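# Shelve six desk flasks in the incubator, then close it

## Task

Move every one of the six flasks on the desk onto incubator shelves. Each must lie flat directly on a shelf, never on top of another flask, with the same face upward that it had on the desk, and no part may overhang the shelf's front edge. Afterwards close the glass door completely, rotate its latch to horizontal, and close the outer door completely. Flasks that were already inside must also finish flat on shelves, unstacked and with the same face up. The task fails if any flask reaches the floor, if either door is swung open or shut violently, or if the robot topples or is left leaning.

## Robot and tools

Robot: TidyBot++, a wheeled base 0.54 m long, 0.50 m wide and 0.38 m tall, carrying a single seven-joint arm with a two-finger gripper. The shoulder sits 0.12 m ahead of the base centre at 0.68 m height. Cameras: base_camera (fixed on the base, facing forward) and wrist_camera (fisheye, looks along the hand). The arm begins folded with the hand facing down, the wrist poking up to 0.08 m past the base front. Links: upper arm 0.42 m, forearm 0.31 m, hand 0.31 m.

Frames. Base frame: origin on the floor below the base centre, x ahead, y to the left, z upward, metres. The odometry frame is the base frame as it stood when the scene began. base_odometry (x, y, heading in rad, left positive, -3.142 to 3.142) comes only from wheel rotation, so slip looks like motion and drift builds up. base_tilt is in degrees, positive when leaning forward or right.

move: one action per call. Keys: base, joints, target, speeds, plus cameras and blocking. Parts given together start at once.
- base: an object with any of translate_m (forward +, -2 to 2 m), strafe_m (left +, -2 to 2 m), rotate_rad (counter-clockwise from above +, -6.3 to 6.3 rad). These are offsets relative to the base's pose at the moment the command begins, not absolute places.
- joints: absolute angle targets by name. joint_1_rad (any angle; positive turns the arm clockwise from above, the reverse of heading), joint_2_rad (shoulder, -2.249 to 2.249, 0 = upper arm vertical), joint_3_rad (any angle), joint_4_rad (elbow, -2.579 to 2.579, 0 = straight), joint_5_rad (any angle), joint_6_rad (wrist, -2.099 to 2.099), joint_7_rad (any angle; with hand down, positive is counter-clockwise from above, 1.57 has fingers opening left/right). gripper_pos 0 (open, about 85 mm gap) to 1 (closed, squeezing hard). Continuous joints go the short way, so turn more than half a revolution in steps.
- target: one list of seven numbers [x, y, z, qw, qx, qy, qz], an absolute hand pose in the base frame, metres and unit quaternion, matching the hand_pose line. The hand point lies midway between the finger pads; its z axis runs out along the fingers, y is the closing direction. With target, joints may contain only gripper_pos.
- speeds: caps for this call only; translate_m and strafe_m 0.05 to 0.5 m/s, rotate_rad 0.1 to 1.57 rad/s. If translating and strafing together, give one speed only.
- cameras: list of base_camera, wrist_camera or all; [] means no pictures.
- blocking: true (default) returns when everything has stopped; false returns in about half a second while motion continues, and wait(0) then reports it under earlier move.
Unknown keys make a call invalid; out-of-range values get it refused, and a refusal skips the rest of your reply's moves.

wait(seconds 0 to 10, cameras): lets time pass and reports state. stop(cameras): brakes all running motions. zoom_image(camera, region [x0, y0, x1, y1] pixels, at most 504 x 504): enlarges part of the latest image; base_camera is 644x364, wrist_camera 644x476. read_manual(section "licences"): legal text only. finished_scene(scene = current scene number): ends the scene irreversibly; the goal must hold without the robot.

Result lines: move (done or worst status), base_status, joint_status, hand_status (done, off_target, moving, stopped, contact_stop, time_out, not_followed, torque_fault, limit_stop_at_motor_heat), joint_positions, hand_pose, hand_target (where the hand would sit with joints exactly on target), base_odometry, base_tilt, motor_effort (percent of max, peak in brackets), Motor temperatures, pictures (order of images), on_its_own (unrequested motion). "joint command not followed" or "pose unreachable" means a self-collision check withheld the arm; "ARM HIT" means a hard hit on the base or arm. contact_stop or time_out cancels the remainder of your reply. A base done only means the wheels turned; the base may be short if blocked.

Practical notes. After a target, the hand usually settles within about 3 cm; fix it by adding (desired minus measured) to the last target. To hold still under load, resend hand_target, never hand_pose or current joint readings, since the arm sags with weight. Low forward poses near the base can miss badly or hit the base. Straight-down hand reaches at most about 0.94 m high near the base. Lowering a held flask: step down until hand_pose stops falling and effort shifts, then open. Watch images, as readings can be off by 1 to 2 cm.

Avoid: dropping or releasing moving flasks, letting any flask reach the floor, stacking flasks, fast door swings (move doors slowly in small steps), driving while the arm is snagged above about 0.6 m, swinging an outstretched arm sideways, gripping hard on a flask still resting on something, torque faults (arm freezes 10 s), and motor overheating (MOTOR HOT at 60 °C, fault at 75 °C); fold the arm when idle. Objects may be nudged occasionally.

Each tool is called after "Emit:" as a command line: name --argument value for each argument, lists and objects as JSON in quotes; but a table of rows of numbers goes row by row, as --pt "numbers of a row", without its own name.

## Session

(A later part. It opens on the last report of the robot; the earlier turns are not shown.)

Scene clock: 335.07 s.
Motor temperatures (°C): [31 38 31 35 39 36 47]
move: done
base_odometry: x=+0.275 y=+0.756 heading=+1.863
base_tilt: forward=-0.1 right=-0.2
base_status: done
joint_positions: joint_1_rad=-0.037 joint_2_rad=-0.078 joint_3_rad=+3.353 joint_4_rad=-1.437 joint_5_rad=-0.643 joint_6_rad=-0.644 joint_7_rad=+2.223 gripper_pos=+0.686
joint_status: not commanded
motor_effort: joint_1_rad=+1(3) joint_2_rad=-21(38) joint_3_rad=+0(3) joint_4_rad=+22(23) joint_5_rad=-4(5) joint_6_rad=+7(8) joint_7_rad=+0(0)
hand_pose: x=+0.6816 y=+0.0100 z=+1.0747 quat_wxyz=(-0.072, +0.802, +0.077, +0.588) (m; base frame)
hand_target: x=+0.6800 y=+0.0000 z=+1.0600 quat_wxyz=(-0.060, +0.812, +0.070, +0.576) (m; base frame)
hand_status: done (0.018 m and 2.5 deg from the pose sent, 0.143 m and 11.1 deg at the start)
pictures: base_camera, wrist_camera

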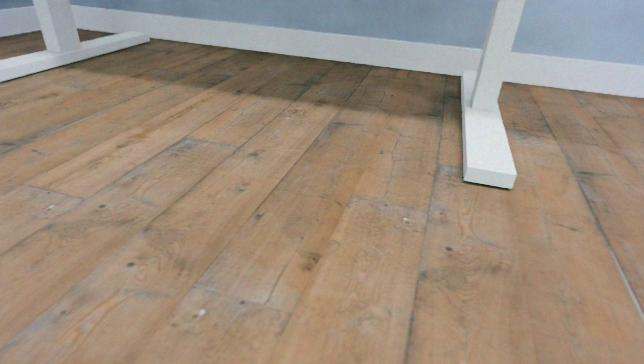

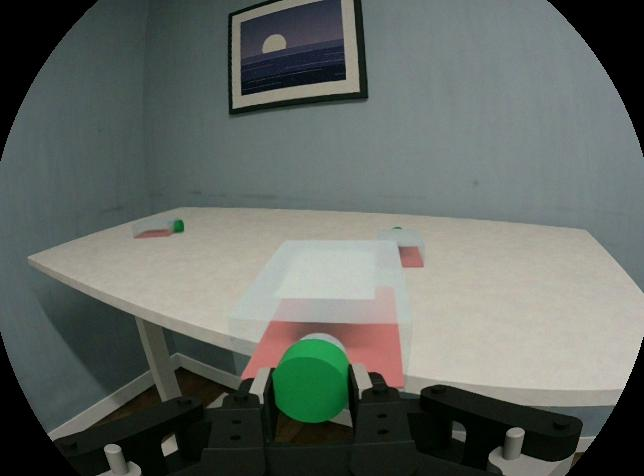

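Emit:
move --base '{"translate_m": -0.635, "strafe_m": 0.583, "rotate_rad": -1.888}' --speeds '{"rotate_rad": 0.8}' --target '[0.64, -0.02, 1.05, -0.012, 0.815, -0.018, 0.580]'

Emit:
move --base '{"translate_m": 0.9, "strafe_m": 0.1}' --target '[0.62, -0.006, 0.82, -0.012, 0.815, -0.010, 0.580]'

Scene clock: 339.20 s.
Motor temperatures (°C): [31 38 31 35 39 36 47]
move: done
base_odometry: x=-0.101 y=-0.020 heading=-0.024
base_tilt: forward=-0.1 right=-0.2
base_status: done
joint_positions: joint_1_rad=-0.039 joint_2_rad=-0.178 joint_3_rad=+3.248 joint_4_rad=-1.572 joint_5_rad=-0.144 joint_6_rad=-0.576 joint_7_rad=+1.676 gripper_pos=+0.686
joint_status: not commanded
motor_effort: joint_1_rad=+1(3) joint_2_rad=-16(24) joint_3_rad=+0(3) joint_4_rad=+22(24) joint_5_rad=-1(4) joint_6_rad=+8(9) joint_7_rad=+0(0)
hand_pose: x=+0.6421 y=-0.0152 z=+1.0322 quat_wxyz=(-0.026, +0.831, -0.017, +0.555) (m; base frame)
hand_target: x=+0.6400 y=-0.0200 z=+1.0500 quat_wxyz=(-0.012, +0.815, -0.018, +0.580) (m; base frame)
hand_status: done (0.019 m and 3.8 deg from the pose sent, 0.057 m and 13.0 deg at the start)
pictures: base_camera, wrist_camera

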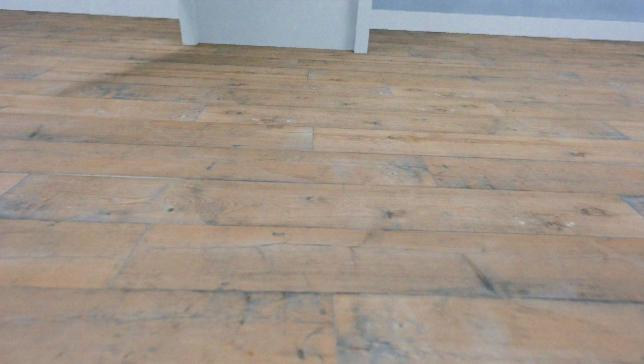

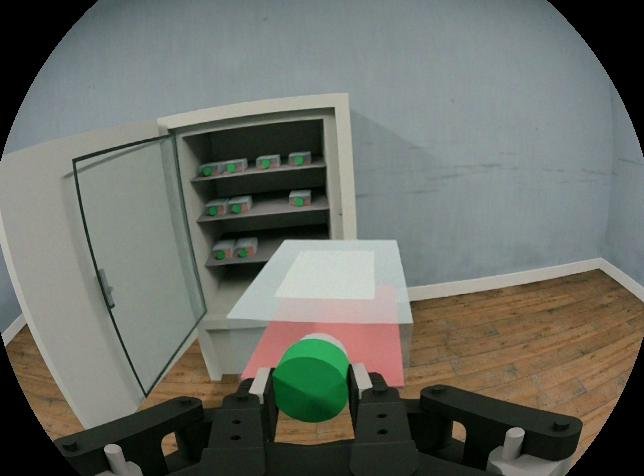

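Scene clock: 342.30 s.
Motor temperatures (°C): [31 38 31 35 39 36 47]
move: done
base_odometry: x=+0.802 y=+0.058 heading=-0.025
base_tilt: forward=-0.1 right=-0.2
base_status: done
joint_positions: joint_1_rad=-0.075 joint_2_rad=-0.132 joint_3_rad=+3.248 joint_4_rad=-2.283 joint_5_rad=+0.057 joint_6_rad=+0.211 joint_7_rad=+1.487 gripper_pos=+0.686
joint_status: not commanded
motor_effort: joint_1_rad=+2(3) joint_2_rad=-16(18) joint_3_rad=+0(1) joint_4_rad=+19(23) joint_5_rad=+0(2) joint_6_rad=+9(10) joint_7_rad=+0(0)
hand_pose: x=+0.6179 y=-0.0122 z=+0.8139 quat_wxyz=(-0.010, +0.825, -0.025, +0.565) (m; base frame)
hand_target: x=+0.6200 y=-0.0060 z=+0.8200 quat_wxyz=(-0.012, +0.815, -0.010, +0.580) (m; base frame)
hand_status: done (0.009 m and 2.7 deg from the pose sent, 0.214 m and 3.9 deg at the start)
pictures: base_camera, wrist_camera

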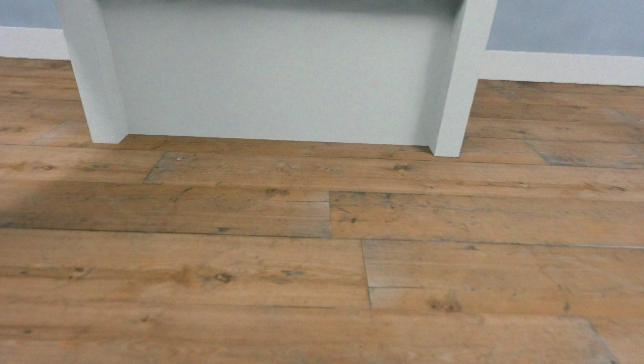

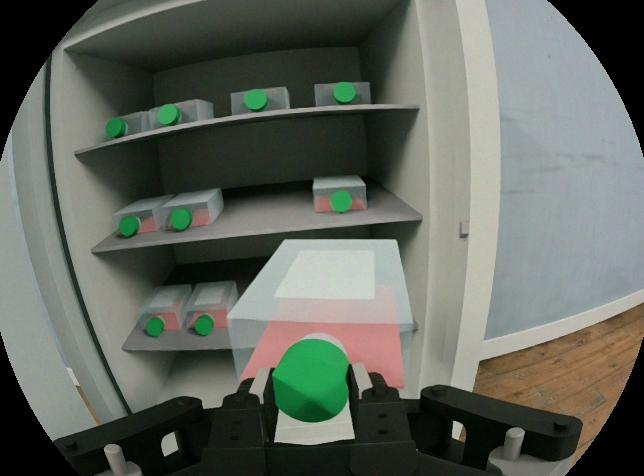

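Emit:
move --base '{"translate_m": 0.17, "strafe_m": 0.08}' --speeds '{"translate_m": 0.25}' --target '[0.62, -0.010, 0.82, -0.035, 0.815, 0.015, 0.580]'

Emit:
move --target '[0.75, -0.010, 0.826, -0.035, 0.815, 0.015, 0.580]'

Scene clock: 345.07 s.
Motor temperatures (°C): [31 38 31 35 39 36 47]
move: done
base_odometry: x=+0.974 y=+0.134 heading=-0.025
base_tilt: forward=-0.1 right=-0.2
base_status: done
joint_positions: joint_1_rad=-0.336 joint_2_rad=-0.132 joint_3_rad=+3.575 joint_4_rad=-2.286 joint_5_rad=+0.469 joint_6_rad=+0.238 joint_7_rad=+1.173 gripper_pos=+0.686
joint_status: not commanded
motor_effort: joint_1_rad=+2(3) joint_2_rad=-14(18) joint_3_rad=-1(1) joint_4_rad=+19(21) joint_5_rad=-1(2) joint_6_rad=+8(9) joint_7_rad=+0(0)
hand_pose: x=+0.6213 y=-0.0190 z=+0.8098 quat_wxyz=(-0.024, +0.826, +0.000, +0.563) (m; base frame)
hand_target: x=+0.6200 y=-0.0100 z=+0.8200 quat_wxyz=(-0.035, +0.814, +0.015, +0.579) (m; base frame)
hand_status: done (0.014 m and 3.2 deg from the pose sent, 0.007 m and 5.8 deg at the start)
pictures: base_camera, wrist_camera

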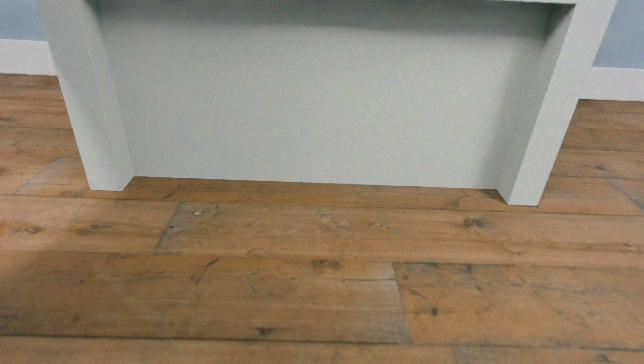

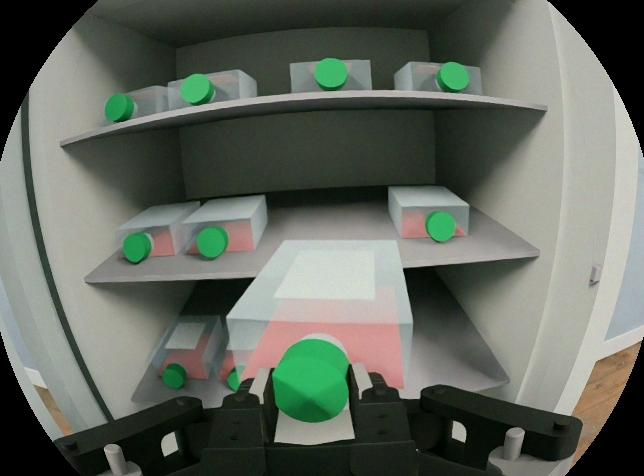

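Scene clock: 347.13 s.
Motor temperatures (°C): [31 38 31 35 39 36 47]
move: done
base_odometry: x=+0.974 y=+0.134 heading=-0.025
base_tilt: forward=-0.1 right=-0.2
base_status: not commanded
joint_positions: joint_1_rad=+0.392 joint_2_rad=+0.188 joint_3_rad=+2.803 joint_4_rad=-1.960 joint_5_rad=+0.469 joint_6_rad=+0.238 joint_7_rad=+1.182 gripper_pos=+0.686
joint_status: not commanded
motor_effort: joint_1_rad=+2(2) joint_2_rad=-27(27) joint_3_rad=-2(2) joint_4_rad=+19(20) joint_5_rad=-1(2) joint_6_rad=+8(9) joint_7_rad=+0(0)
hand_pose: x=+0.7455 y=-0.0107 z=+0.8223 quat_wxyz=(-0.033, +0.818, +0.017, +0.575) (m; base frame)
hand_target: x=+0.7500 y=-0.0100 z=+0.8260 quat_wxyz=(-0.035, +0.814, +0.015, +0.579) (m; base frame)
hand_status: done (0.006 m and 0.7 deg from the pose sent, 0.130 m and 3.2 deg at the start)
pictures: base_camera, wrist_camera

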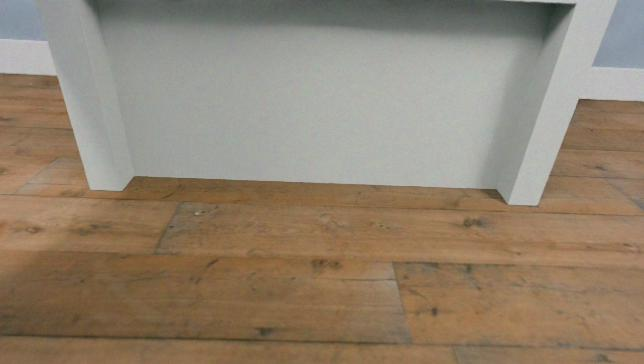

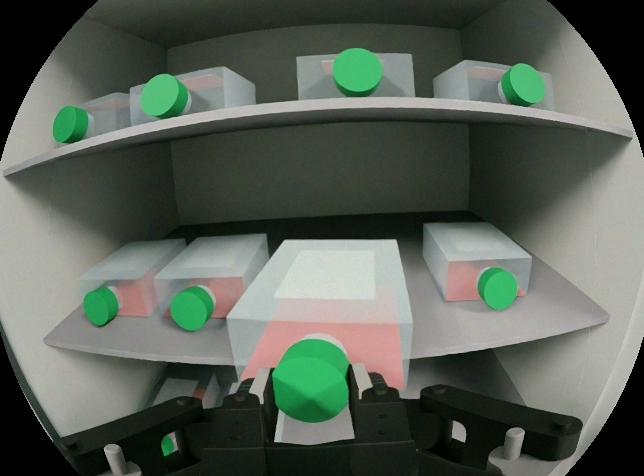

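Emit:
move --target '[0.82, -0.02, 0.818, -0.035, 0.820, 0.015, 0.572]'

Emit:
move --target '[0.877, -0.022, 0.808, -0.035, 0.822, 0.015, 0.569]'

Scene clock: 349.33 s.
Motor temperatures (°C): [31 38 31 35 39 36 47]
move: done
base_odometry: x=+0.974 y=+0.134 heading=-0.025
base_tilt: forward=-0.1 right=-0.2
base_status: not commanded
joint_positions: joint_1_rad=+0.425 joint_2_rad=+0.373 joint_3_rad=+2.712 joint_4_rad=-1.746 joint_5_rad=+0.302 joint_6_rad=+0.191 joint_7_rad=+1.434 gripper_pos=+0.686
joint_status: not commanded
motor_effort: joint_1_rad=+2(2) joint_2_rad=-34(35) joint_3_rad=-4(4) joint_4_rad=+20(21) joint_5_rad=-1(2) joint_6_rad=+9(9) joint_7_rad=+0(0)
hand_pose: x=+0.8219 y=-0.0168 z=+0.8236 quat_wxyz=(-0.032, +0.811, +0.028, +0.584) (m; base frame)
hand_target: x=+0.8200 y=-0.0200 z=+0.8180 quat_wxyz=(-0.035, +0.820, +0.015, +0.572) (m; base frame)
hand_status: done (0.007 m and 2.3 deg from the pose sent, 0.075 m and 0.5 deg at the start)
pictures: base_camera, wrist_camera

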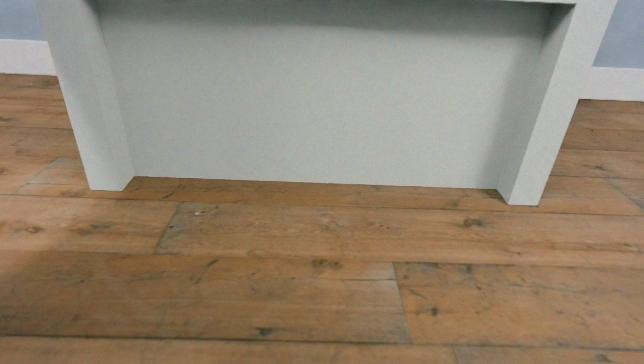

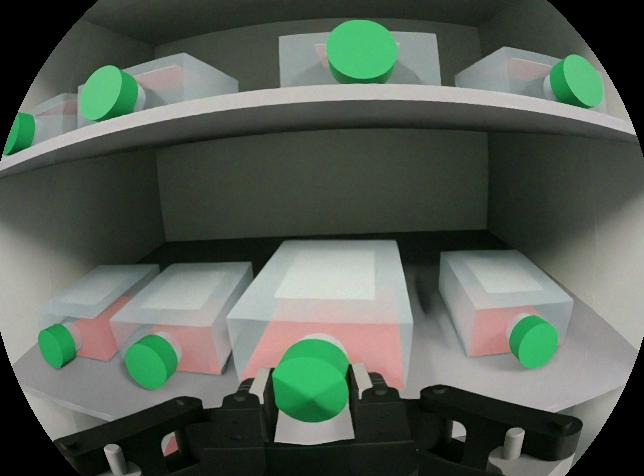

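Scene clock: 350.57 s.
Motor temperatures (°C): [31 38 31 35 39 36 47]
move: done
base_odometry: x=+0.974 y=+0.134 heading=-0.025
base_tilt: forward=-0.1 right=-0.2
base_status: not commanded
joint_positions: joint_1_rad=+0.370 joint_2_rad=+0.502 joint_3_rad=+2.731 joint_4_rad=-1.568 joint_5_rad=+0.223 joint_6_rad=+0.133 joint_7_rad=+1.534 gripper_pos=+0.686
joint_status: not commanded
motor_effort: joint_1_rad=+2(2) joint_2_rad=-39(41) joint_3_rad=-4(5) joint_4_rad=+20(21) joint_5_rad=+0(1) joint_6_rad=+9(10) joint_7_rad=+0(0)
hand_pose: x=+0.8791 y=-0.0188 z=+0.8170 quat_wxyz=(-0.035, +0.811, +0.025, +0.584) (m; base frame)
hand_target: x=+0.8770 y=-0.0220 z=+0.8080 quat_wxyz=(-0.035, +0.822, +0.015, +0.569) (m; base frame)
hand_status: done (0.010 m and 2.4 deg from the pose sent, 0.058 m and 2.7 deg at the start)
pictures: base_camera, wrist_camera

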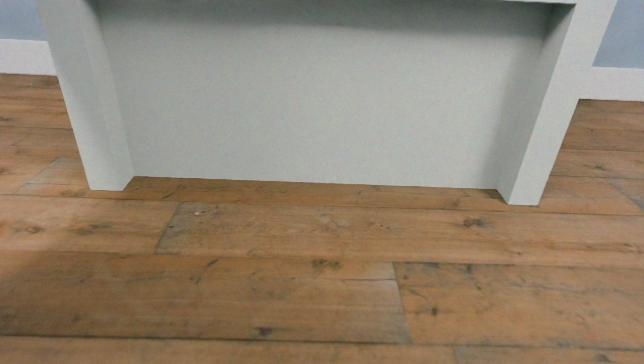

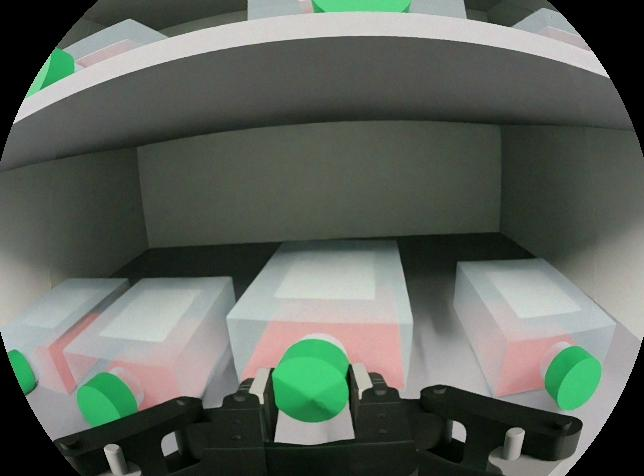

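Emit:
move --target '[0.877, -0.036, 0.800, -0.035, 0.826, 0.015, 0.563]'

Emit:
move --target '[0.877, -0.036, 0.787, -0.035, 0.826, 0.015, 0.563]'

Scene clock: 351.73 s.
Motor temperatures (°C): [31 38 31 35 39 36 47]
move: done
base_odometry: x=+0.974 y=+0.134 heading=-0.025
base_tilt: forward=-0.1 right=-0.2
base_status: not commanded
joint_positions: joint_1_rad=+0.416 joint_2_rad=+0.518 joint_3_rad=+2.696 joint_4_rad=-1.564 joint_5_rad=+0.222 joint_6_rad=+0.119 joint_7_rad=+1.559 gripper_pos=+0.686
joint_status: not commanded
motor_effort: joint_1_rad=+1(3) joint_2_rad=-39(40) joint_3_rad=-5(6) joint_4_rad=+20(20) joint_5_rad=-1(1) joint_6_rad=+9(9) joint_7_rad=+0(0)
hand_pose: x=+0.8790 y=-0.0341 z=+0.8089 quat_wxyz=(-0.032, +0.815, +0.022, +0.578) (m; base frame)
hand_target: x=+0.8770 y=-0.0360 z=+0.8000 quat_wxyz=(-0.035, +0.826, +0.015, +0.563) (m; base frame)
hand_status: done (0.009 m and 2.3 deg from the pose sent, 0.024 m and 3.2 deg at the start)
pictures: base_camera, wrist_camera

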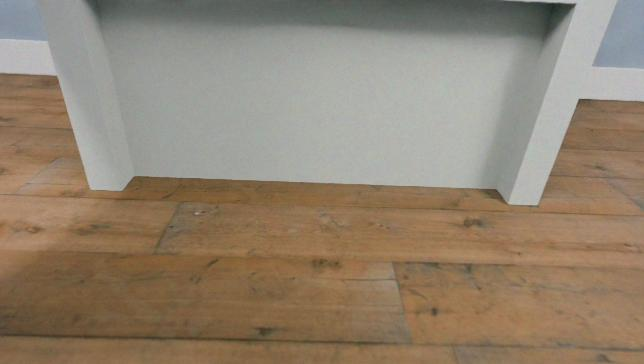

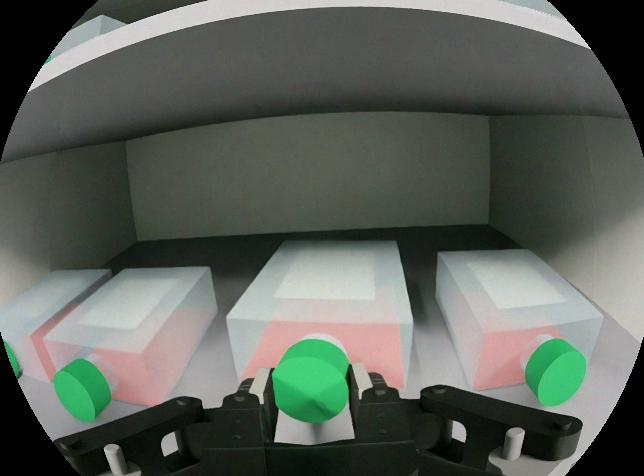

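Scene clock: 352.43 s.
Motor temperatures (°C): [31 38 31 35 39 36 47]
move: done
base_odometry: x=+0.974 y=+0.134 heading=-0.025
base_tilt: forward=-0.1 right=-0.2
base_status: not commanded
joint_positions: joint_1_rad=+0.411 joint_2_rad=+0.529 joint_3_rad=+2.705 joint_4_rad=-1.570 joint_5_rad=+0.222 joint_6_rad=+0.120 joint_7_rad=+1.556 gripper_pos=+0.686
joint_status: not commanded
motor_effort: joint_1_rad=+2(3) joint_2_rad=-39(40) joint_3_rad=-5(6) joint_4_rad=+19(20) joint_5_rad=+0(1) joint_6_rad=+8(9) joint_7_rad=+0(0)
hand_pose: x=+0.8788 y=-0.0356 z=+0.7961 quat_wxyz=(-0.033, +0.821, +0.020, +0.570) (m; base frame)
hand_target: x=+0.8770 y=-0.0360 z=+0.7870 quat_wxyz=(-0.035, +0.826, +0.015, +0.563) (m; base frame)
hand_status: done (0.009 m and 1.2 deg from the pose sent, 0.022 m and 2.3 deg at the start)
pictures: base_camera, wrist_camera

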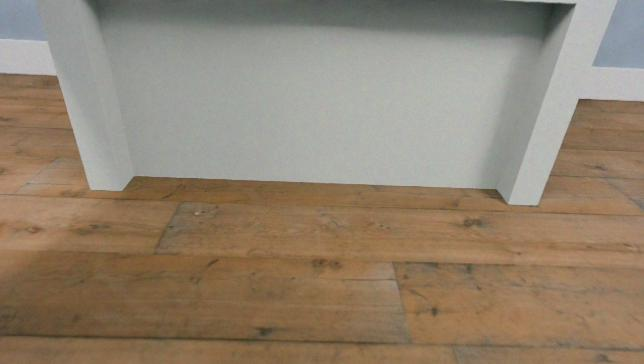

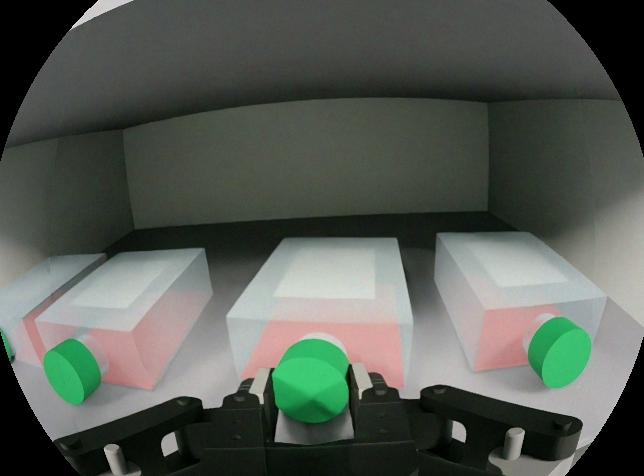

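Emit:
move --target '[0.877, -0.036, 0.776, -0.035, 0.826, 0.015, 0.563]'

Scene clock: 353.13 s.
Motor temperatures (°C): [31 38 31 35 39 36 47]
move: done
base_odometry: x=+0.974 y=+0.134 heading=-0.025
base_tilt: forward=-0.1 right=-0.2
base_status: not commanded
joint_positions: joint_1_rad=+0.401 joint_2_rad=+0.529 joint_3_rad=+2.719 joint_4_rad=-1.576 joint_5_rad=+0.222 joint_6_rad=+0.132 joint_7_rad=+1.549 gripper_pos=+0.686
joint_status: not commanded
motor_effort: joint_1_rad=+1(2) joint_2_rad=-37(38) joint_3_rad=-4(5) joint_4_rad=+18(19) joint_5_rad=+0(1) joint_6_rad=+7(9) joint_7_rad=-1(1)
hand_pose: x=+0.8791 y=-0.0355 z=+0.7943 quat_wxyz=(-0.032, +0.820, +0.018, +0.572) (m; base frame)
hand_target: x=+0.8770 y=-0.0360 z=+0.7760 quat_wxyz=(-0.035, +0.826, +0.015, +0.563) (m; base frame)
hand_status: done (0.018 m and 1.3 deg from the pose sent, 0.020 m and 1.2 deg at the start)
pictures: base_camera, wrist_camera

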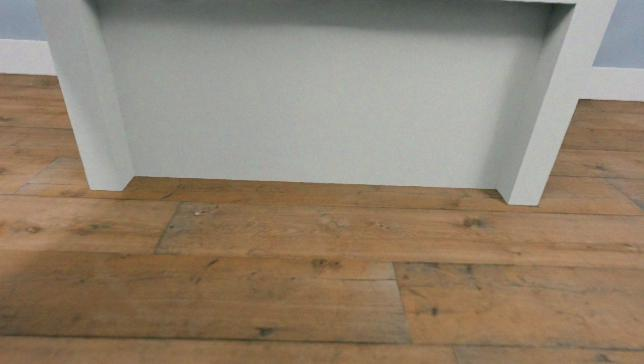

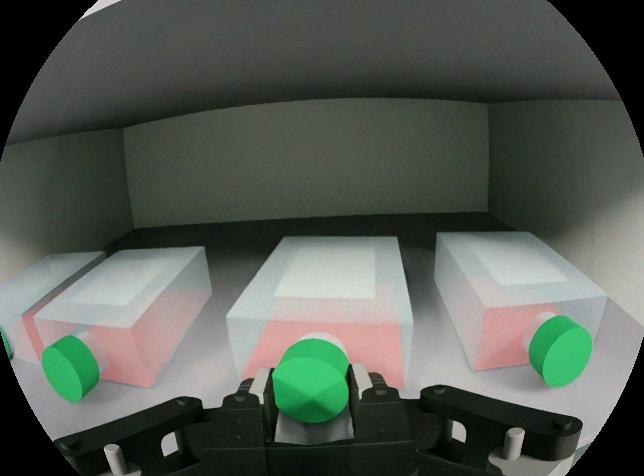

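Emit:
move --joints '{"gripper_pos":0.45}' --cameras '[]'

Emit:
move --target '[0.79, -0.036, 0.81, -0.035, 0.820, 0.015, 0.572]'

Scene clock: 354.10 s.
Motor temperatures (°C): [31 38 31 35 39 36 47]
move: done
base_odometry: x=+0.974 y=+0.134 heading=-0.025
base_tilt: forward=-0.1 right=-0.2
base_status: not commanded
joint_positions: joint_1_rad=+0.401 joint_2_rad=+0.533 joint_3_rad=+2.719 joint_4_rad=-1.576 joint_5_rad=+0.222 joint_6_rad=+0.132 joint_7_rad=+1.549 gripper_pos=+0.450
joint_status: all done
motor_effort: joint_1_rad=+1(2) joint_2_rad=-38(39) joint_3_rad=-4(5) joint_4_rad=+19(19) joint_5_rad=+0(1) joint_6_rad=+8(9) joint_7_rad=+0(0)
hand_pose: x=+0.8794 y=-0.0357 z=+0.7914 quat_wxyz=(-0.033, +0.821, +0.018, +0.570) (m; base frame)
hand_target: x=+0.8770 y=-0.0360 z=+0.7760 quat_wxyz=(-0.035, +0.826, +0.015, +0.563) (m; base frame)
hand_status: not commanded
pictures: none
No camera images: "cameras" was empty.

Scene clock: 355.40 s.
Motor temperatures (°C): [31 38 31 35 39 36 47]
move: done
base_odometry: x=+0.974 y=+0.134 heading=-0.025
base_tilt: forward=-0.1 right=-0.2
base_status: not commanded
joint_positions: joint_1_rad=+0.549 joint_2_rad=+0.361 joint_3_rad=+2.635 joint_4_rad=-1.816 joint_5_rad=+0.309 joint_6_rad=+0.150 joint_7_rad=+1.406 gripper_pos=+0.450
joint_status: not commanded
motor_effort: joint_1_rad=+2(3) joint_2_rad=-31(38) joint_3_rad=-4(5) joint_4_rad=+18(19) joint_5_rad=+0(1) joint_6_rad=+8(8) joint_7_rad=+0(0)
hand_pose: x=+0.7931 y=-0.0485 z=+0.7895 quat_wxyz=(-0.034, +0.835, -0.005, +0.549) (m; base frame)
hand_target: x=+0.7900 y=-0.0360 z=+0.8100 quat_wxyz=(-0.035, +0.820, +0.015, +0.572) (m; base frame)
hand_status: done (0.024 m and 3.8 deg from the pose sent, 0.091 m and 0.4 deg at the start)
pictures: base_camera, wrist_camera

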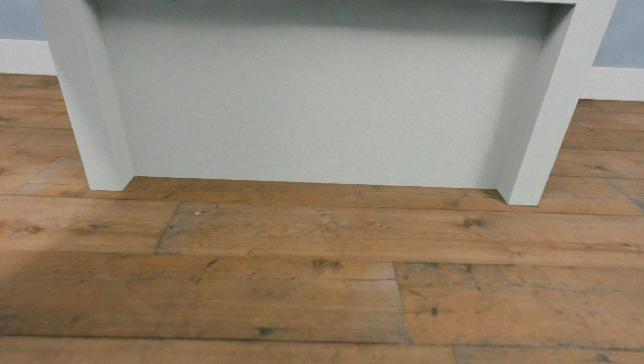

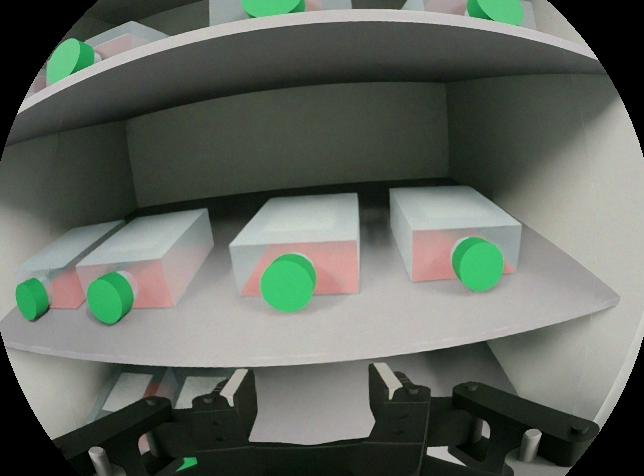

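Emit:
move --base '{"translate_m": -0.65}' --target '[0.5, 0, 1.15, 0, 0.93, 0, 0.3676]' --joints '{"gripper_pos":0.98}' --cameras '["wrist_camera"]'

Emit:
move --base '{"translate_m": -0.4, "strafe_m": 0.83, "rotate_rad": 1.537}' --speeds '{"rotate_rad": 0.8}'

Scene clock: 359.23 s.
Motor temperatures (°C): [31 38 31 35 39 36 47]
move: done
base_odometry: x=+0.324 y=+0.151 heading=-0.025
base_tilt: forward=-0.1 right=-0.2
base_status: done
joint_positions: joint_1_rad=-0.016 joint_2_rad=+0.039 joint_3_rad=+3.169 joint_4_rad=-0.475 joint_5_rad=+0.051 joint_6_rad=-1.830 joint_7_rad=+1.538 gripper_pos=+0.980
joint_status: all done
motor_effort: joint_1_rad=+1(3) joint_2_rad=-15(35) joint_3_rad=+0(5) joint_4_rad=+12(21) joint_5_rad=+0(2) joint_6_rad=+6(9) joint_7_rad=+0(0)
hand_pose: x=+0.5128 y=-0.0181 z=+1.1587 quat_wxyz=(+0.017, +0.921, -0.036, +0.388) (m; base frame)
hand_target: x=+0.5000 y=+0.0000 z=+1.1500 quat_wxyz=(+0.000, +0.930, +0.000, +0.368) (m; base frame)
hand_status: done (0.024 m and 5.2 deg from the pose sent, 0.467 m and 23.9 deg at the start)
pictures: wrist_camera

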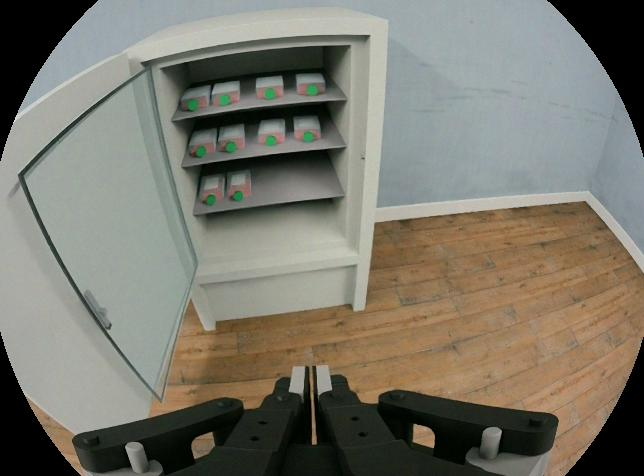

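Scene clock: 362.33 s.
Motor temperatures (°C): [31 38 31 35 39 36 47]
move: done
base_odometry: x=-0.055 y=+0.991 heading=+1.512
base_tilt: forward=-0.1 right=-0.2
base_status: done
joint_positions: joint_1_rad=-0.024 joint_2_rad=+0.042 joint_3_rad=+3.178 joint_4_rad=-0.475 joint_5_rad=+0.043 joint_6_rad=-1.833 joint_7_rad=+1.538 gripper_pos=+0.980
joint_status: not commanded
motor_effort: joint_1_rad=+1(4) joint_2_rad=-15(19) joint_3_rad=+0(2) joint_4_rad=+12(13) joint_5_rad=+0(1) joint_6_rad=+6(6) joint_7_rad=+0(0)
hand_pose: x=+0.5134 y=-0.0156 z=+1.1570 quat_wxyz=(+0.014, +0.922, -0.033, +0.386) (m; base frame)
hand_target: x=+0.5000 y=+0.0000 z=+1.1500 quat_wxyz=(+0.000, +0.930, +0.000, +0.368) (m; base frame)
hand_status: not commanded
pictures: base_camera, wrist_camera

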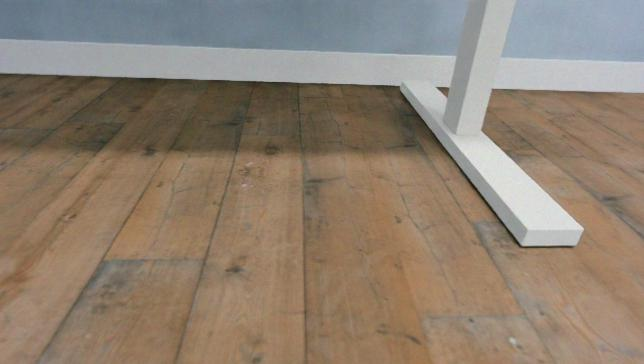

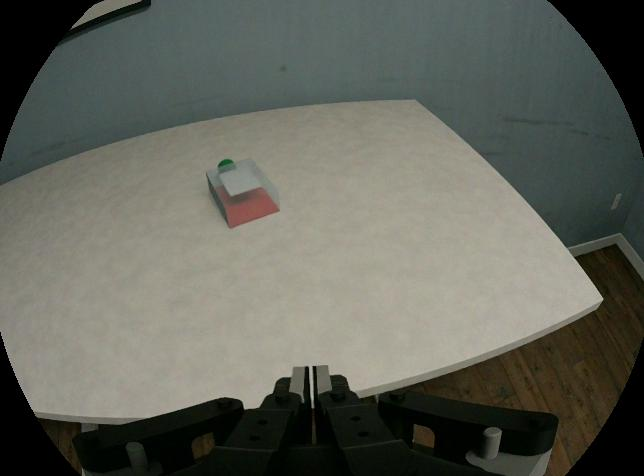

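Emit:
move --base '{"translate_m": 0.12}' --target '[0.70, 0.14, 1.04, 0, 0.8746, 0, 0.4848]' --cameras '[]'

Emit:
move --target '[0.725, 0.14, 0.984, 0, 0.8746, 0, 0.4848]'

Scene clock: 365.10 s.
Motor temperatures (°C): [31 38 31 35 39 36 47]
move: done
base_odometry: x=-0.048 y=+1.110 heading=+1.513
base_tilt: forward=-0.1 right=-0.2
base_status: done
joint_positions: joint_1_rad=-0.359 joint_2_rad=+0.115 joint_3_rad=+3.101 joint_4_rad=-1.086 joint_5_rad=+0.368 joint_6_rad=-1.040 joint_7_rad=+1.132 gripper_pos=+0.980
joint_status: not commanded
motor_effort: joint_1_rad=+1(2) joint_2_rad=-25(28) joint_3_rad=+0(1) joint_4_rad=+19(20) joint_5_rad=+2(3) joint_6_rad=+6(7) joint_7_rad=+0(0)
hand_pose: x=+0.6896 y=+0.1359 z=+1.0365 quat_wxyz=(-0.010, +0.886, -0.004, +0.464) (m; base frame)
hand_target: x=+0.7000 y=+0.1400 z=+1.0400 quat_wxyz=(+0.000, +0.875, +0.000, +0.485) (m; base frame)
hand_status: done (0.012 m and 2.9 deg from the pose sent, 0.270 m and 13.2 deg at the start)
pictures: none
No camera images: "cameras" was empty.

Scene clock: 366.50 s.
Motor temperatures (°C): [31 38 31 35 39 36 47]
move: done
base_odometry: x=-0.048 y=+1.110 heading=+1.513
base_tilt: forward=-0.1 right=-0.2
base_status: not commanded
joint_positions: joint_1_rad=-0.361 joint_2_rad=+0.137 joint_3_rad=+3.113 joint_4_rad=-1.249 joint_5_rad=+0.394 joint_6_rad=-0.863 joint_7_rad=+1.070 gripper_pos=+0.980
joint_status: not commanded
motor_effort: joint_1_rad=+2(2) joint_2_rad=-27(29) joint_3_rad=+0(1) joint_4_rad=+20(21) joint_5_rad=+2(3) joint_6_rad=+6(7) joint_7_rad=+0(0)
hand_pose: x=+0.7134 y=+0.1460 z=+0.9785 quat_wxyz=(-0.013, +0.886, +0.000, +0.463) (m; base frame)
hand_target: x=+0.7250 y=+0.1400 z=+0.9840 quat_wxyz=(+0.000, +0.875, +0.000, +0.485) (m; base frame)
hand_status: done (0.014 m and 3.2 deg from the pose sent, 0.063 m and 2.9 deg at the start)
pictures: base_camera, wrist_camera

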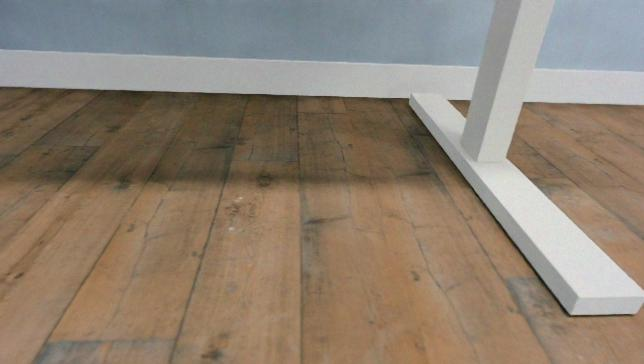

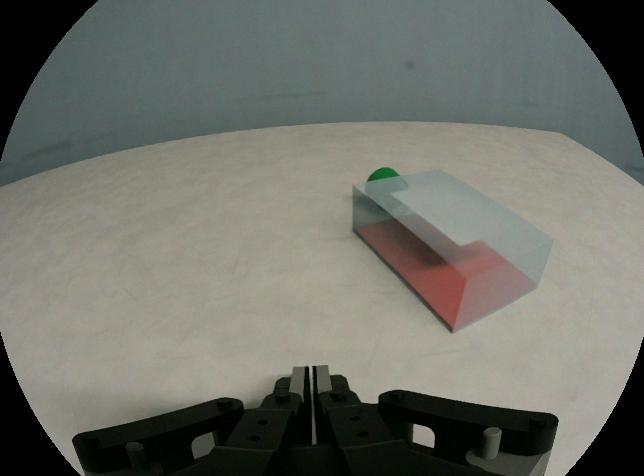

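Emit:
move --target '[0.765, 0.13, 0.98, 0, 0.8746, 0, 0.4848]' --cameras '[]'

Emit:
move --target '[0.765, 0.07, 0.98, 0, 0.8746, 0, 0.4848]'

Scene clock: 367.77 s.
Motor temperatures (°C): [31 38 31 35 39 36 47]
move: done
base_odometry: x=-0.048 y=+1.110 heading=+1.513
base_tilt: forward=-0.1 right=-0.2
base_status: not commanded
joint_positions: joint_1_rad=-0.366 joint_2_rad=+0.217 joint_3_rad=+3.197 joint_4_rad=-1.177 joint_5_rad=+0.388 joint_6_rad=-0.836 joint_7_rad=+1.108 gripper_pos=+0.980
joint_status: not commanded
motor_effort: joint_1_rad=+2(3) joint_2_rad=-30(32) joint_3_rad=+0(1) joint_4_rad=+20(21) joint_5_rad=+3(3) joint_6_rad=+7(7) joint_7_rad=+0(0)
hand_pose: x=+0.7568 y=+0.1191 z=+0.9755 quat_wxyz=(+0.013, +0.881, -0.011, +0.472) (m; base frame)
hand_target: x=+0.7650 y=+0.1300 z=+0.9800 quat_wxyz=(+0.000, +0.875, +0.000, +0.485) (m; base frame)
hand_status: done (0.014 m and 2.6 deg from the pose sent, 0.054 m and 3.2 deg at the start)
pictures: none
No camera images: "cameras" was empty.

Scene clock: 369.13 s.
Motor temperatures (°C): [31 38 31 35 39 36 47]
move: done
base_odometry: x=-0.048 y=+1.110 heading=+1.513
base_tilt: forward=-0.1 right=-0.2
base_status: not commanded
joint_positions: joint_1_rad=-0.213 joint_2_rad=+0.204 joint_3_rad=+3.194 joint_4_rad=-1.198 joint_5_rad=+0.272 joint_6_rad=-0.783 joint_7_rad=+1.279 gripper_pos=+0.980
joint_status: not commanded
motor_effort: joint_1_rad=+1(4) joint_2_rad=-29(31) joint_3_rad=+0(2) joint_4_rad=+19(20) joint_5_rad=+1(3) joint_6_rad=+6(7) joint_7_rad=+0(0)
hand_pose: x=+0.7681 y=+0.0504 z=+0.9753 quat_wxyz=(+0.028, +0.880, -0.014, +0.474) (m; base frame)
hand_target: x=+0.7650 y=+0.0700 z=+0.9800 quat_wxyz=(+0.000, +0.875, +0.000, +0.485) (m; base frame)
hand_status: done (0.020 m and 3.8 deg from the pose sent, 0.050 m and 2.6 deg at the start)
pictures: base_camera, wrist_camera

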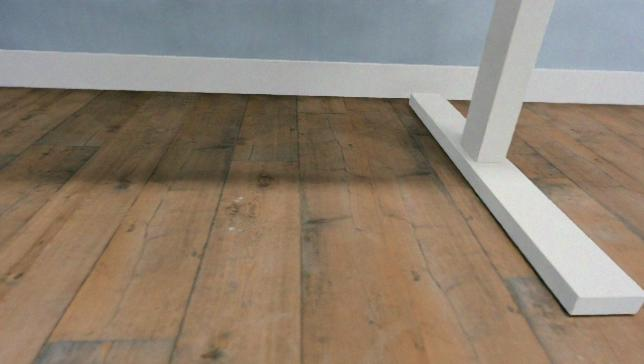

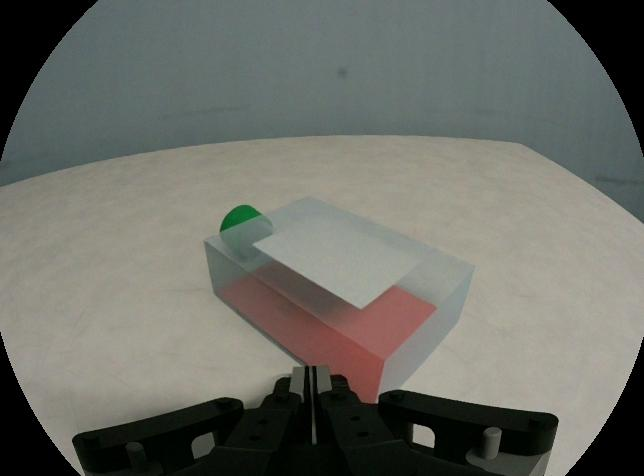

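Emit:
move --target '[0.775, 0.035, 0.98, 0, 0.8746, 0, 0.4848]' --cameras '[]'

Emit:
move --target '[0.80, 0.015, 0.978, 0, 0.8746, 0, 0.4848]'

Scene clock: 370.53 s.
Motor temperatures (°C): [31 38 31 35 39 36 47]
move: done
base_odometry: x=-0.048 y=+1.110 heading=+1.513
base_tilt: forward=-0.1 right=-0.2
base_status: not commanded
joint_positions: joint_1_rad=-0.122 joint_2_rad=+0.204 joint_3_rad=+3.187 joint_4_rad=-1.198 joint_5_rad=+0.158 joint_6_rad=-0.763 joint_7_rad=+1.415 gripper_pos=+0.980
joint_status: not commanded
motor_effort: joint_1_rad=+1(4) joint_2_rad=-27(29) joint_3_rad=+0(2) joint_4_rad=+18(20) joint_5_rad=+0(2) joint_6_rad=+5(6) joint_7_rad=+0(0)
hand_pose: x=+0.7727 y=+0.0204 z=+0.9754 quat_wxyz=(+0.024, +0.880, -0.008, +0.474) (m; base frame)
hand_target: x=+0.7750 y=+0.0350 z=+0.9800 quat_wxyz=(+0.000, +0.875, +0.000, +0.485) (m; base frame)
hand_status: done (0.015 m and 3.3 deg from the pose sent, 0.017 m and 3.8 deg at the start)
pictures: none
No camera images: "cameras" was empty.

Scene clock: 371.37 s.
Motor temperatures (°C): [31 38 31 35 39 36 47]
move: done
base_odometry: x=-0.048 y=+1.110 heading=+1.513
base_tilt: forward=-0.1 right=-0.2
base_status: not commanded
joint_positions: joint_1_rad=-0.066 joint_2_rad=+0.251 joint_3_rad=+3.186 joint_4_rad=-1.140 joint_5_rad=+0.082 joint_6_rad=-0.762 joint_7_rad=+1.497 gripper_pos=+0.980
joint_status: not commanded
motor_effort: joint_1_rad=+2(3) joint_2_rad=-32(33) joint_3_rad=+0(1) joint_4_rad=+21(21) joint_5_rad=+0(1) joint_6_rad=+7(8) joint_7_rad=+0(0)
hand_pose: x=+0.7932 y=+0.0022 z=+0.9759 quat_wxyz=(+0.021, +0.879, -0.007, +0.476) (m; base frame)
hand_target: x=+0.8000 y=+0.0150 z=+0.9780 quat_wxyz=(+0.000, +0.875, +0.000, +0.485) (m; base frame)
hand_status: done (0.015 m and 2.8 deg from the pose sent, 0.028 m and 3.3 deg at the start)
pictures: base_camera, wrist_camera

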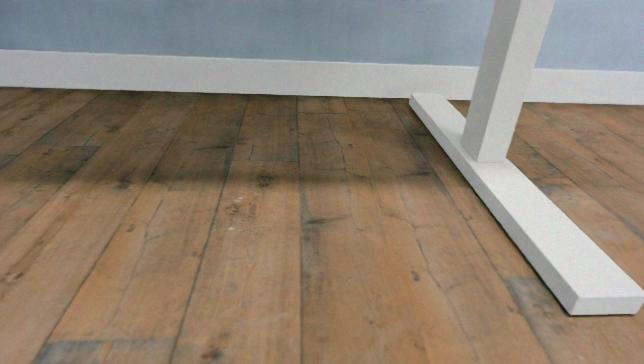

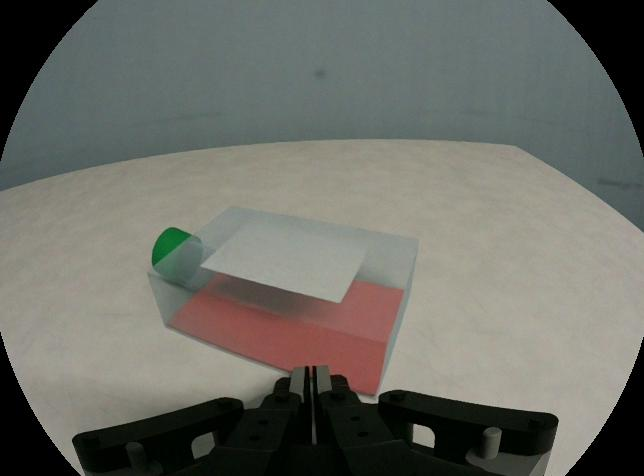

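Emit:
move --target '[0.80, -0.01, 0.976, 0, 0.8746, 0, 0.4848]' --cameras '[]'

Emit:
move --target '[0.84, -0.015, 0.972, 0, 0.8746, 0, 0.4848]'

Emit:
move --target '[0.88, -0.008, 0.967, 0, 0.8746, 0, 0.4848]'

Scene clock: 372.70 s.
Motor temperatures (°C): [31 38 31 35 39 36 47]
move: done
base_odometry: x=-0.048 y=+1.110 heading=+1.513
base_tilt: forward=-0.1 right=-0.2
base_status: not commanded
joint_positions: joint_1_rad=+0.005 joint_2_rad=+0.251 joint_3_rad=+3.173 joint_4_rad=-1.139 joint_5_rad=+0.011 joint_6_rad=-0.760 joint_7_rad=+1.581 gripper_pos=+0.980
joint_status: not commanded
motor_effort: joint_1_rad=+1(3) joint_2_rad=-30(32) joint_3_rad=+0(1) joint_4_rad=+18(20) joint_5_rad=+0(1) joint_6_rad=+6(7) joint_7_rad=+0(0)
hand_pose: x=+0.7930 y=-0.0224 z=+0.9757 quat_wxyz=(+0.019, +0.879, -0.007, +0.475) (m; base frame)
hand_target: x=+0.8000 y=-0.0100 z=+0.9760 quat_wxyz=(+0.000, +0.875, +0.000, +0.485) (m; base frame)
hand_status: done (0.014 m and 2.7 deg from the pose sent, 0.014 m and 2.8 deg at the start)
pictures: none
No camera images: "cameras" was empty.

Scene clock: 373.73 s.
Motor temperatures (°C): [31 38 31 35 39 36 47]
move: done
base_odometry: x=-0.048 y=+1.110 heading=+1.513
base_tilt: forward=-0.1 right=-0.2
base_status: not commanded
joint_positions: joint_1_rad=+0.015 joint_2_rad=+0.352 joint_3_rad=+3.173 joint_4_rad=-1.014 joint_5_rad=+0.006 joint_6_rad=-0.760 joint_7_rad=+1.589 gripper_pos=+0.980
joint_status: not commanded
motor_effort: joint_1_rad=+1(2) joint_2_rad=-36(37) joint_3_rad=+0(0) joint_4_rad=+21(21) joint_5_rad=+0(1) joint_6_rad=+7(8) joint_7_rad=+0(0)
hand_pose: x=+0.8361 y=-0.0283 z=+0.9764 quat_wxyz=(+0.023, +0.874, -0.007, +0.486) (m; base frame)
hand_target: x=+0.8400 y=-0.0150 z=+0.9720 quat_wxyz=(+0.000, +0.875, +0.000, +0.485) (m; base frame)
hand_status: done (0.015 m and 2.8 deg from the pose sent, 0.048 m and 2.7 deg at the start)
pictures: base_camera, wrist_camera

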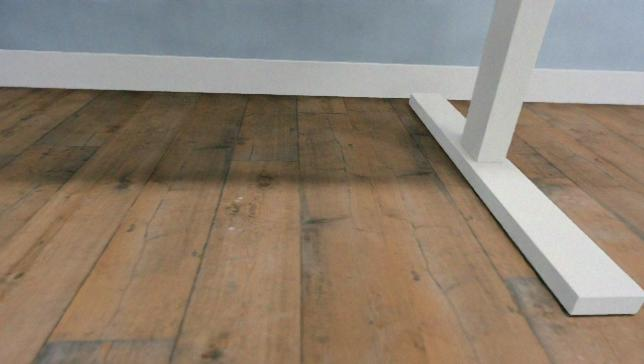

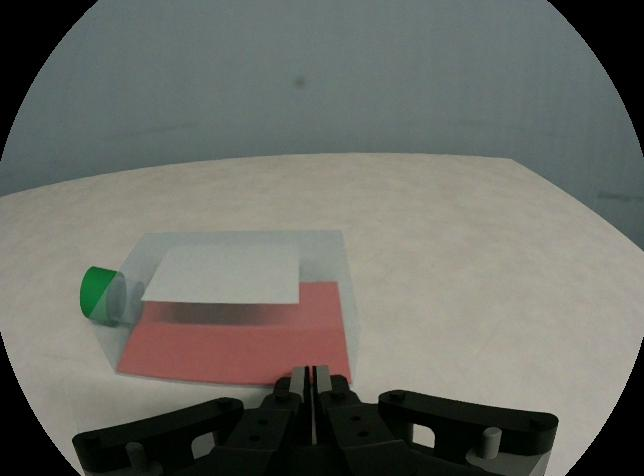

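Scene clock: 374.90 s.
Motor temperatures (°C): [31 38 31 35 39 36 47]
move: done
base_odometry: x=-0.048 y=+1.110 heading=+1.513
base_tilt: forward=-0.1 right=-0.2
base_status: not commanded
joint_positions: joint_1_rad=+0.014 joint_2_rad=+0.467 joint_3_rad=+3.173 joint_4_rad=-0.858 joint_5_rad=+0.006 joint_6_rad=-0.760 joint_7_rad=+1.589 gripper_pos=+0.980
joint_status: not commanded
motor_effort: joint_1_rad=+1(2) joint_2_rad=-40(41) joint_3_rad=+0(0) joint_4_rad=+20(22) joint_5_rad=+0(1) joint_6_rad=+8(8) joint_7_rad=+0(0)
hand_pose: x=+0.8842 y=-0.0281 z=+0.9805 quat_wxyz=(+0.024, +0.864, -0.006, +0.503) (m; base frame)
hand_target: x=+0.8800 y=-0.0080 z=+0.9670 quat_wxyz=(+0.000, +0.875, +0.000, +0.485) (m; base frame)
hand_status: done (0.025 m and 3.8 deg from the pose sent, 0.049 m and 2.8 deg at the start)
pictures: base_camera, wrist_camera

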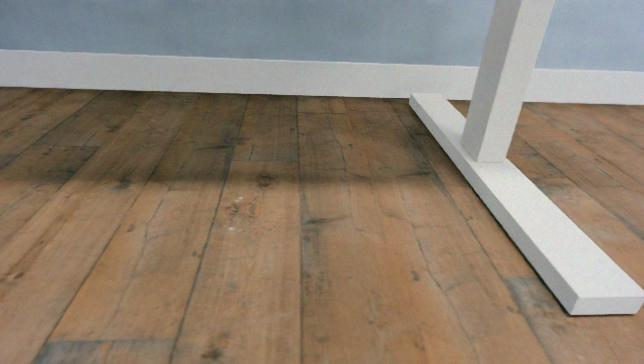

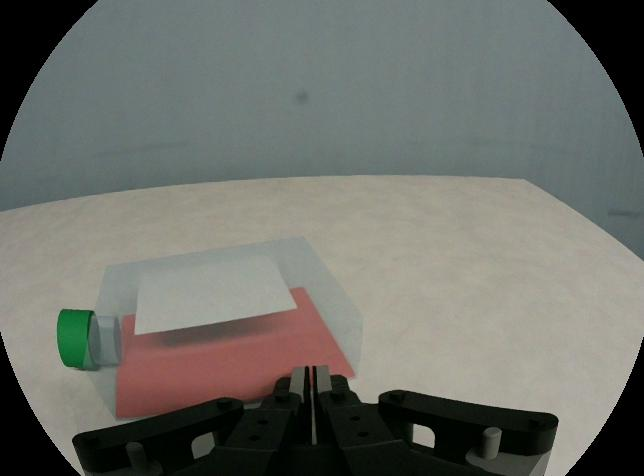

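Emit:
move --target '[0.895, -0.025, 0.965, 0, 0.8746, 0, 0.4848]' --cameras '[]'

Emit:
move --target '[0.925, -0.020, 0.962, 0, 0.8746, 0, 0.4848]'

Scene clock: 376.00 s.
Motor temperatures (°C): [31 38 31 35 39 36 47]
move: done
base_odometry: x=-0.048 y=+1.110 heading=+1.513
base_tilt: forward=+0.0 right=-0.2
base_status: not commanded
joint_positions: joint_1_rad=+0.040 joint_2_rad=+0.511 joint_3_rad=+3.165 joint_4_rad=-0.783 joint_5_rad=-0.009 joint_6_rad=-0.778 joint_7_rad=+1.608 gripper_pos=+0.980
joint_status: not commanded
motor_effort: joint_1_rad=+2(3) joint_2_rad=-42(42) joint_3_rad=+0(1) joint_4_rad=+21(21) joint_5_rad=+0(1) joint_6_rad=+7(8) joint_7_rad=+0(0)
hand_pose: x=+0.8993 y=-0.0401 z=+0.9851 quat_wxyz=(+0.025, +0.860, -0.008, +0.509) (m; base frame)
hand_target: x=+0.8950 y=-0.0250 z=+0.9650 quat_wxyz=(+0.000, +0.875, +0.000, +0.485) (m; base frame)
hand_status: done (0.025 m and 4.4 deg from the pose sent, 0.019 m and 3.8 deg at the start)
pictures: none
No camera images: "cameras" was empty.

Scene clock: 377.17 s.
Motor temperatures (°C): [31 38 31 35 39 36 47]
move: done
base_odometry: x=-0.048 y=+1.110 heading=+1.513
base_tilt: forward=-0.1 right=-0.2
base_status: not commanded
joint_positions: joint_1_rad=+0.039 joint_2_rad=+0.616 joint_3_rad=+3.165 joint_4_rad=-0.617 joint_5_rad=-0.009 joint_6_rad=-0.843 joint_7_rad=+1.608 gripper_pos=+0.980
joint_status: not commanded
motor_effort: joint_1_rad=+2(2) joint_2_rad=-44(46) joint_3_rad=+0(1) joint_4_rad=+20(21) joint_5_rad=-1(1) joint_6_rad=+8(8) joint_7_rad=+0(0)
hand_pose: x=+0.9303 y=-0.0400 z=+0.9783 quat_wxyz=(+0.026, +0.862, -0.007, +0.507) (m; base frame)
hand_target: x=+0.9250 y=-0.0200 z=+0.9620 quat_wxyz=(+0.000, +0.875, +0.000, +0.485) (m; base frame)
hand_status: done (0.026 m and 4.2 deg from the pose sent, 0.040 m and 4.4 deg at the start)
pictures: base_camera, wrist_camera

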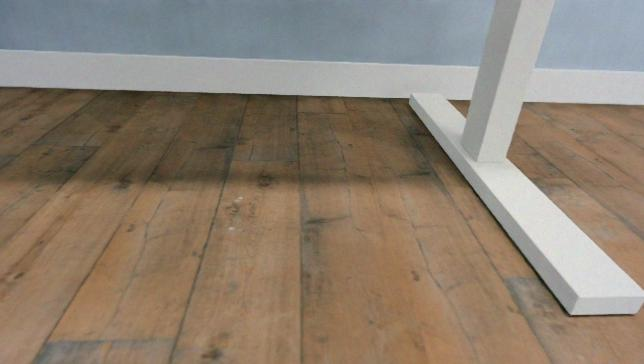

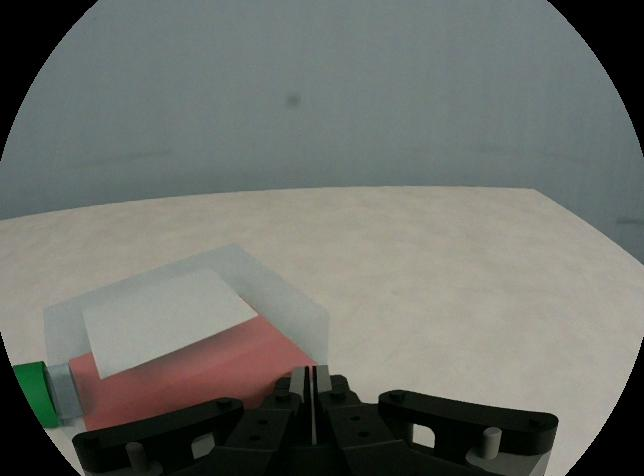

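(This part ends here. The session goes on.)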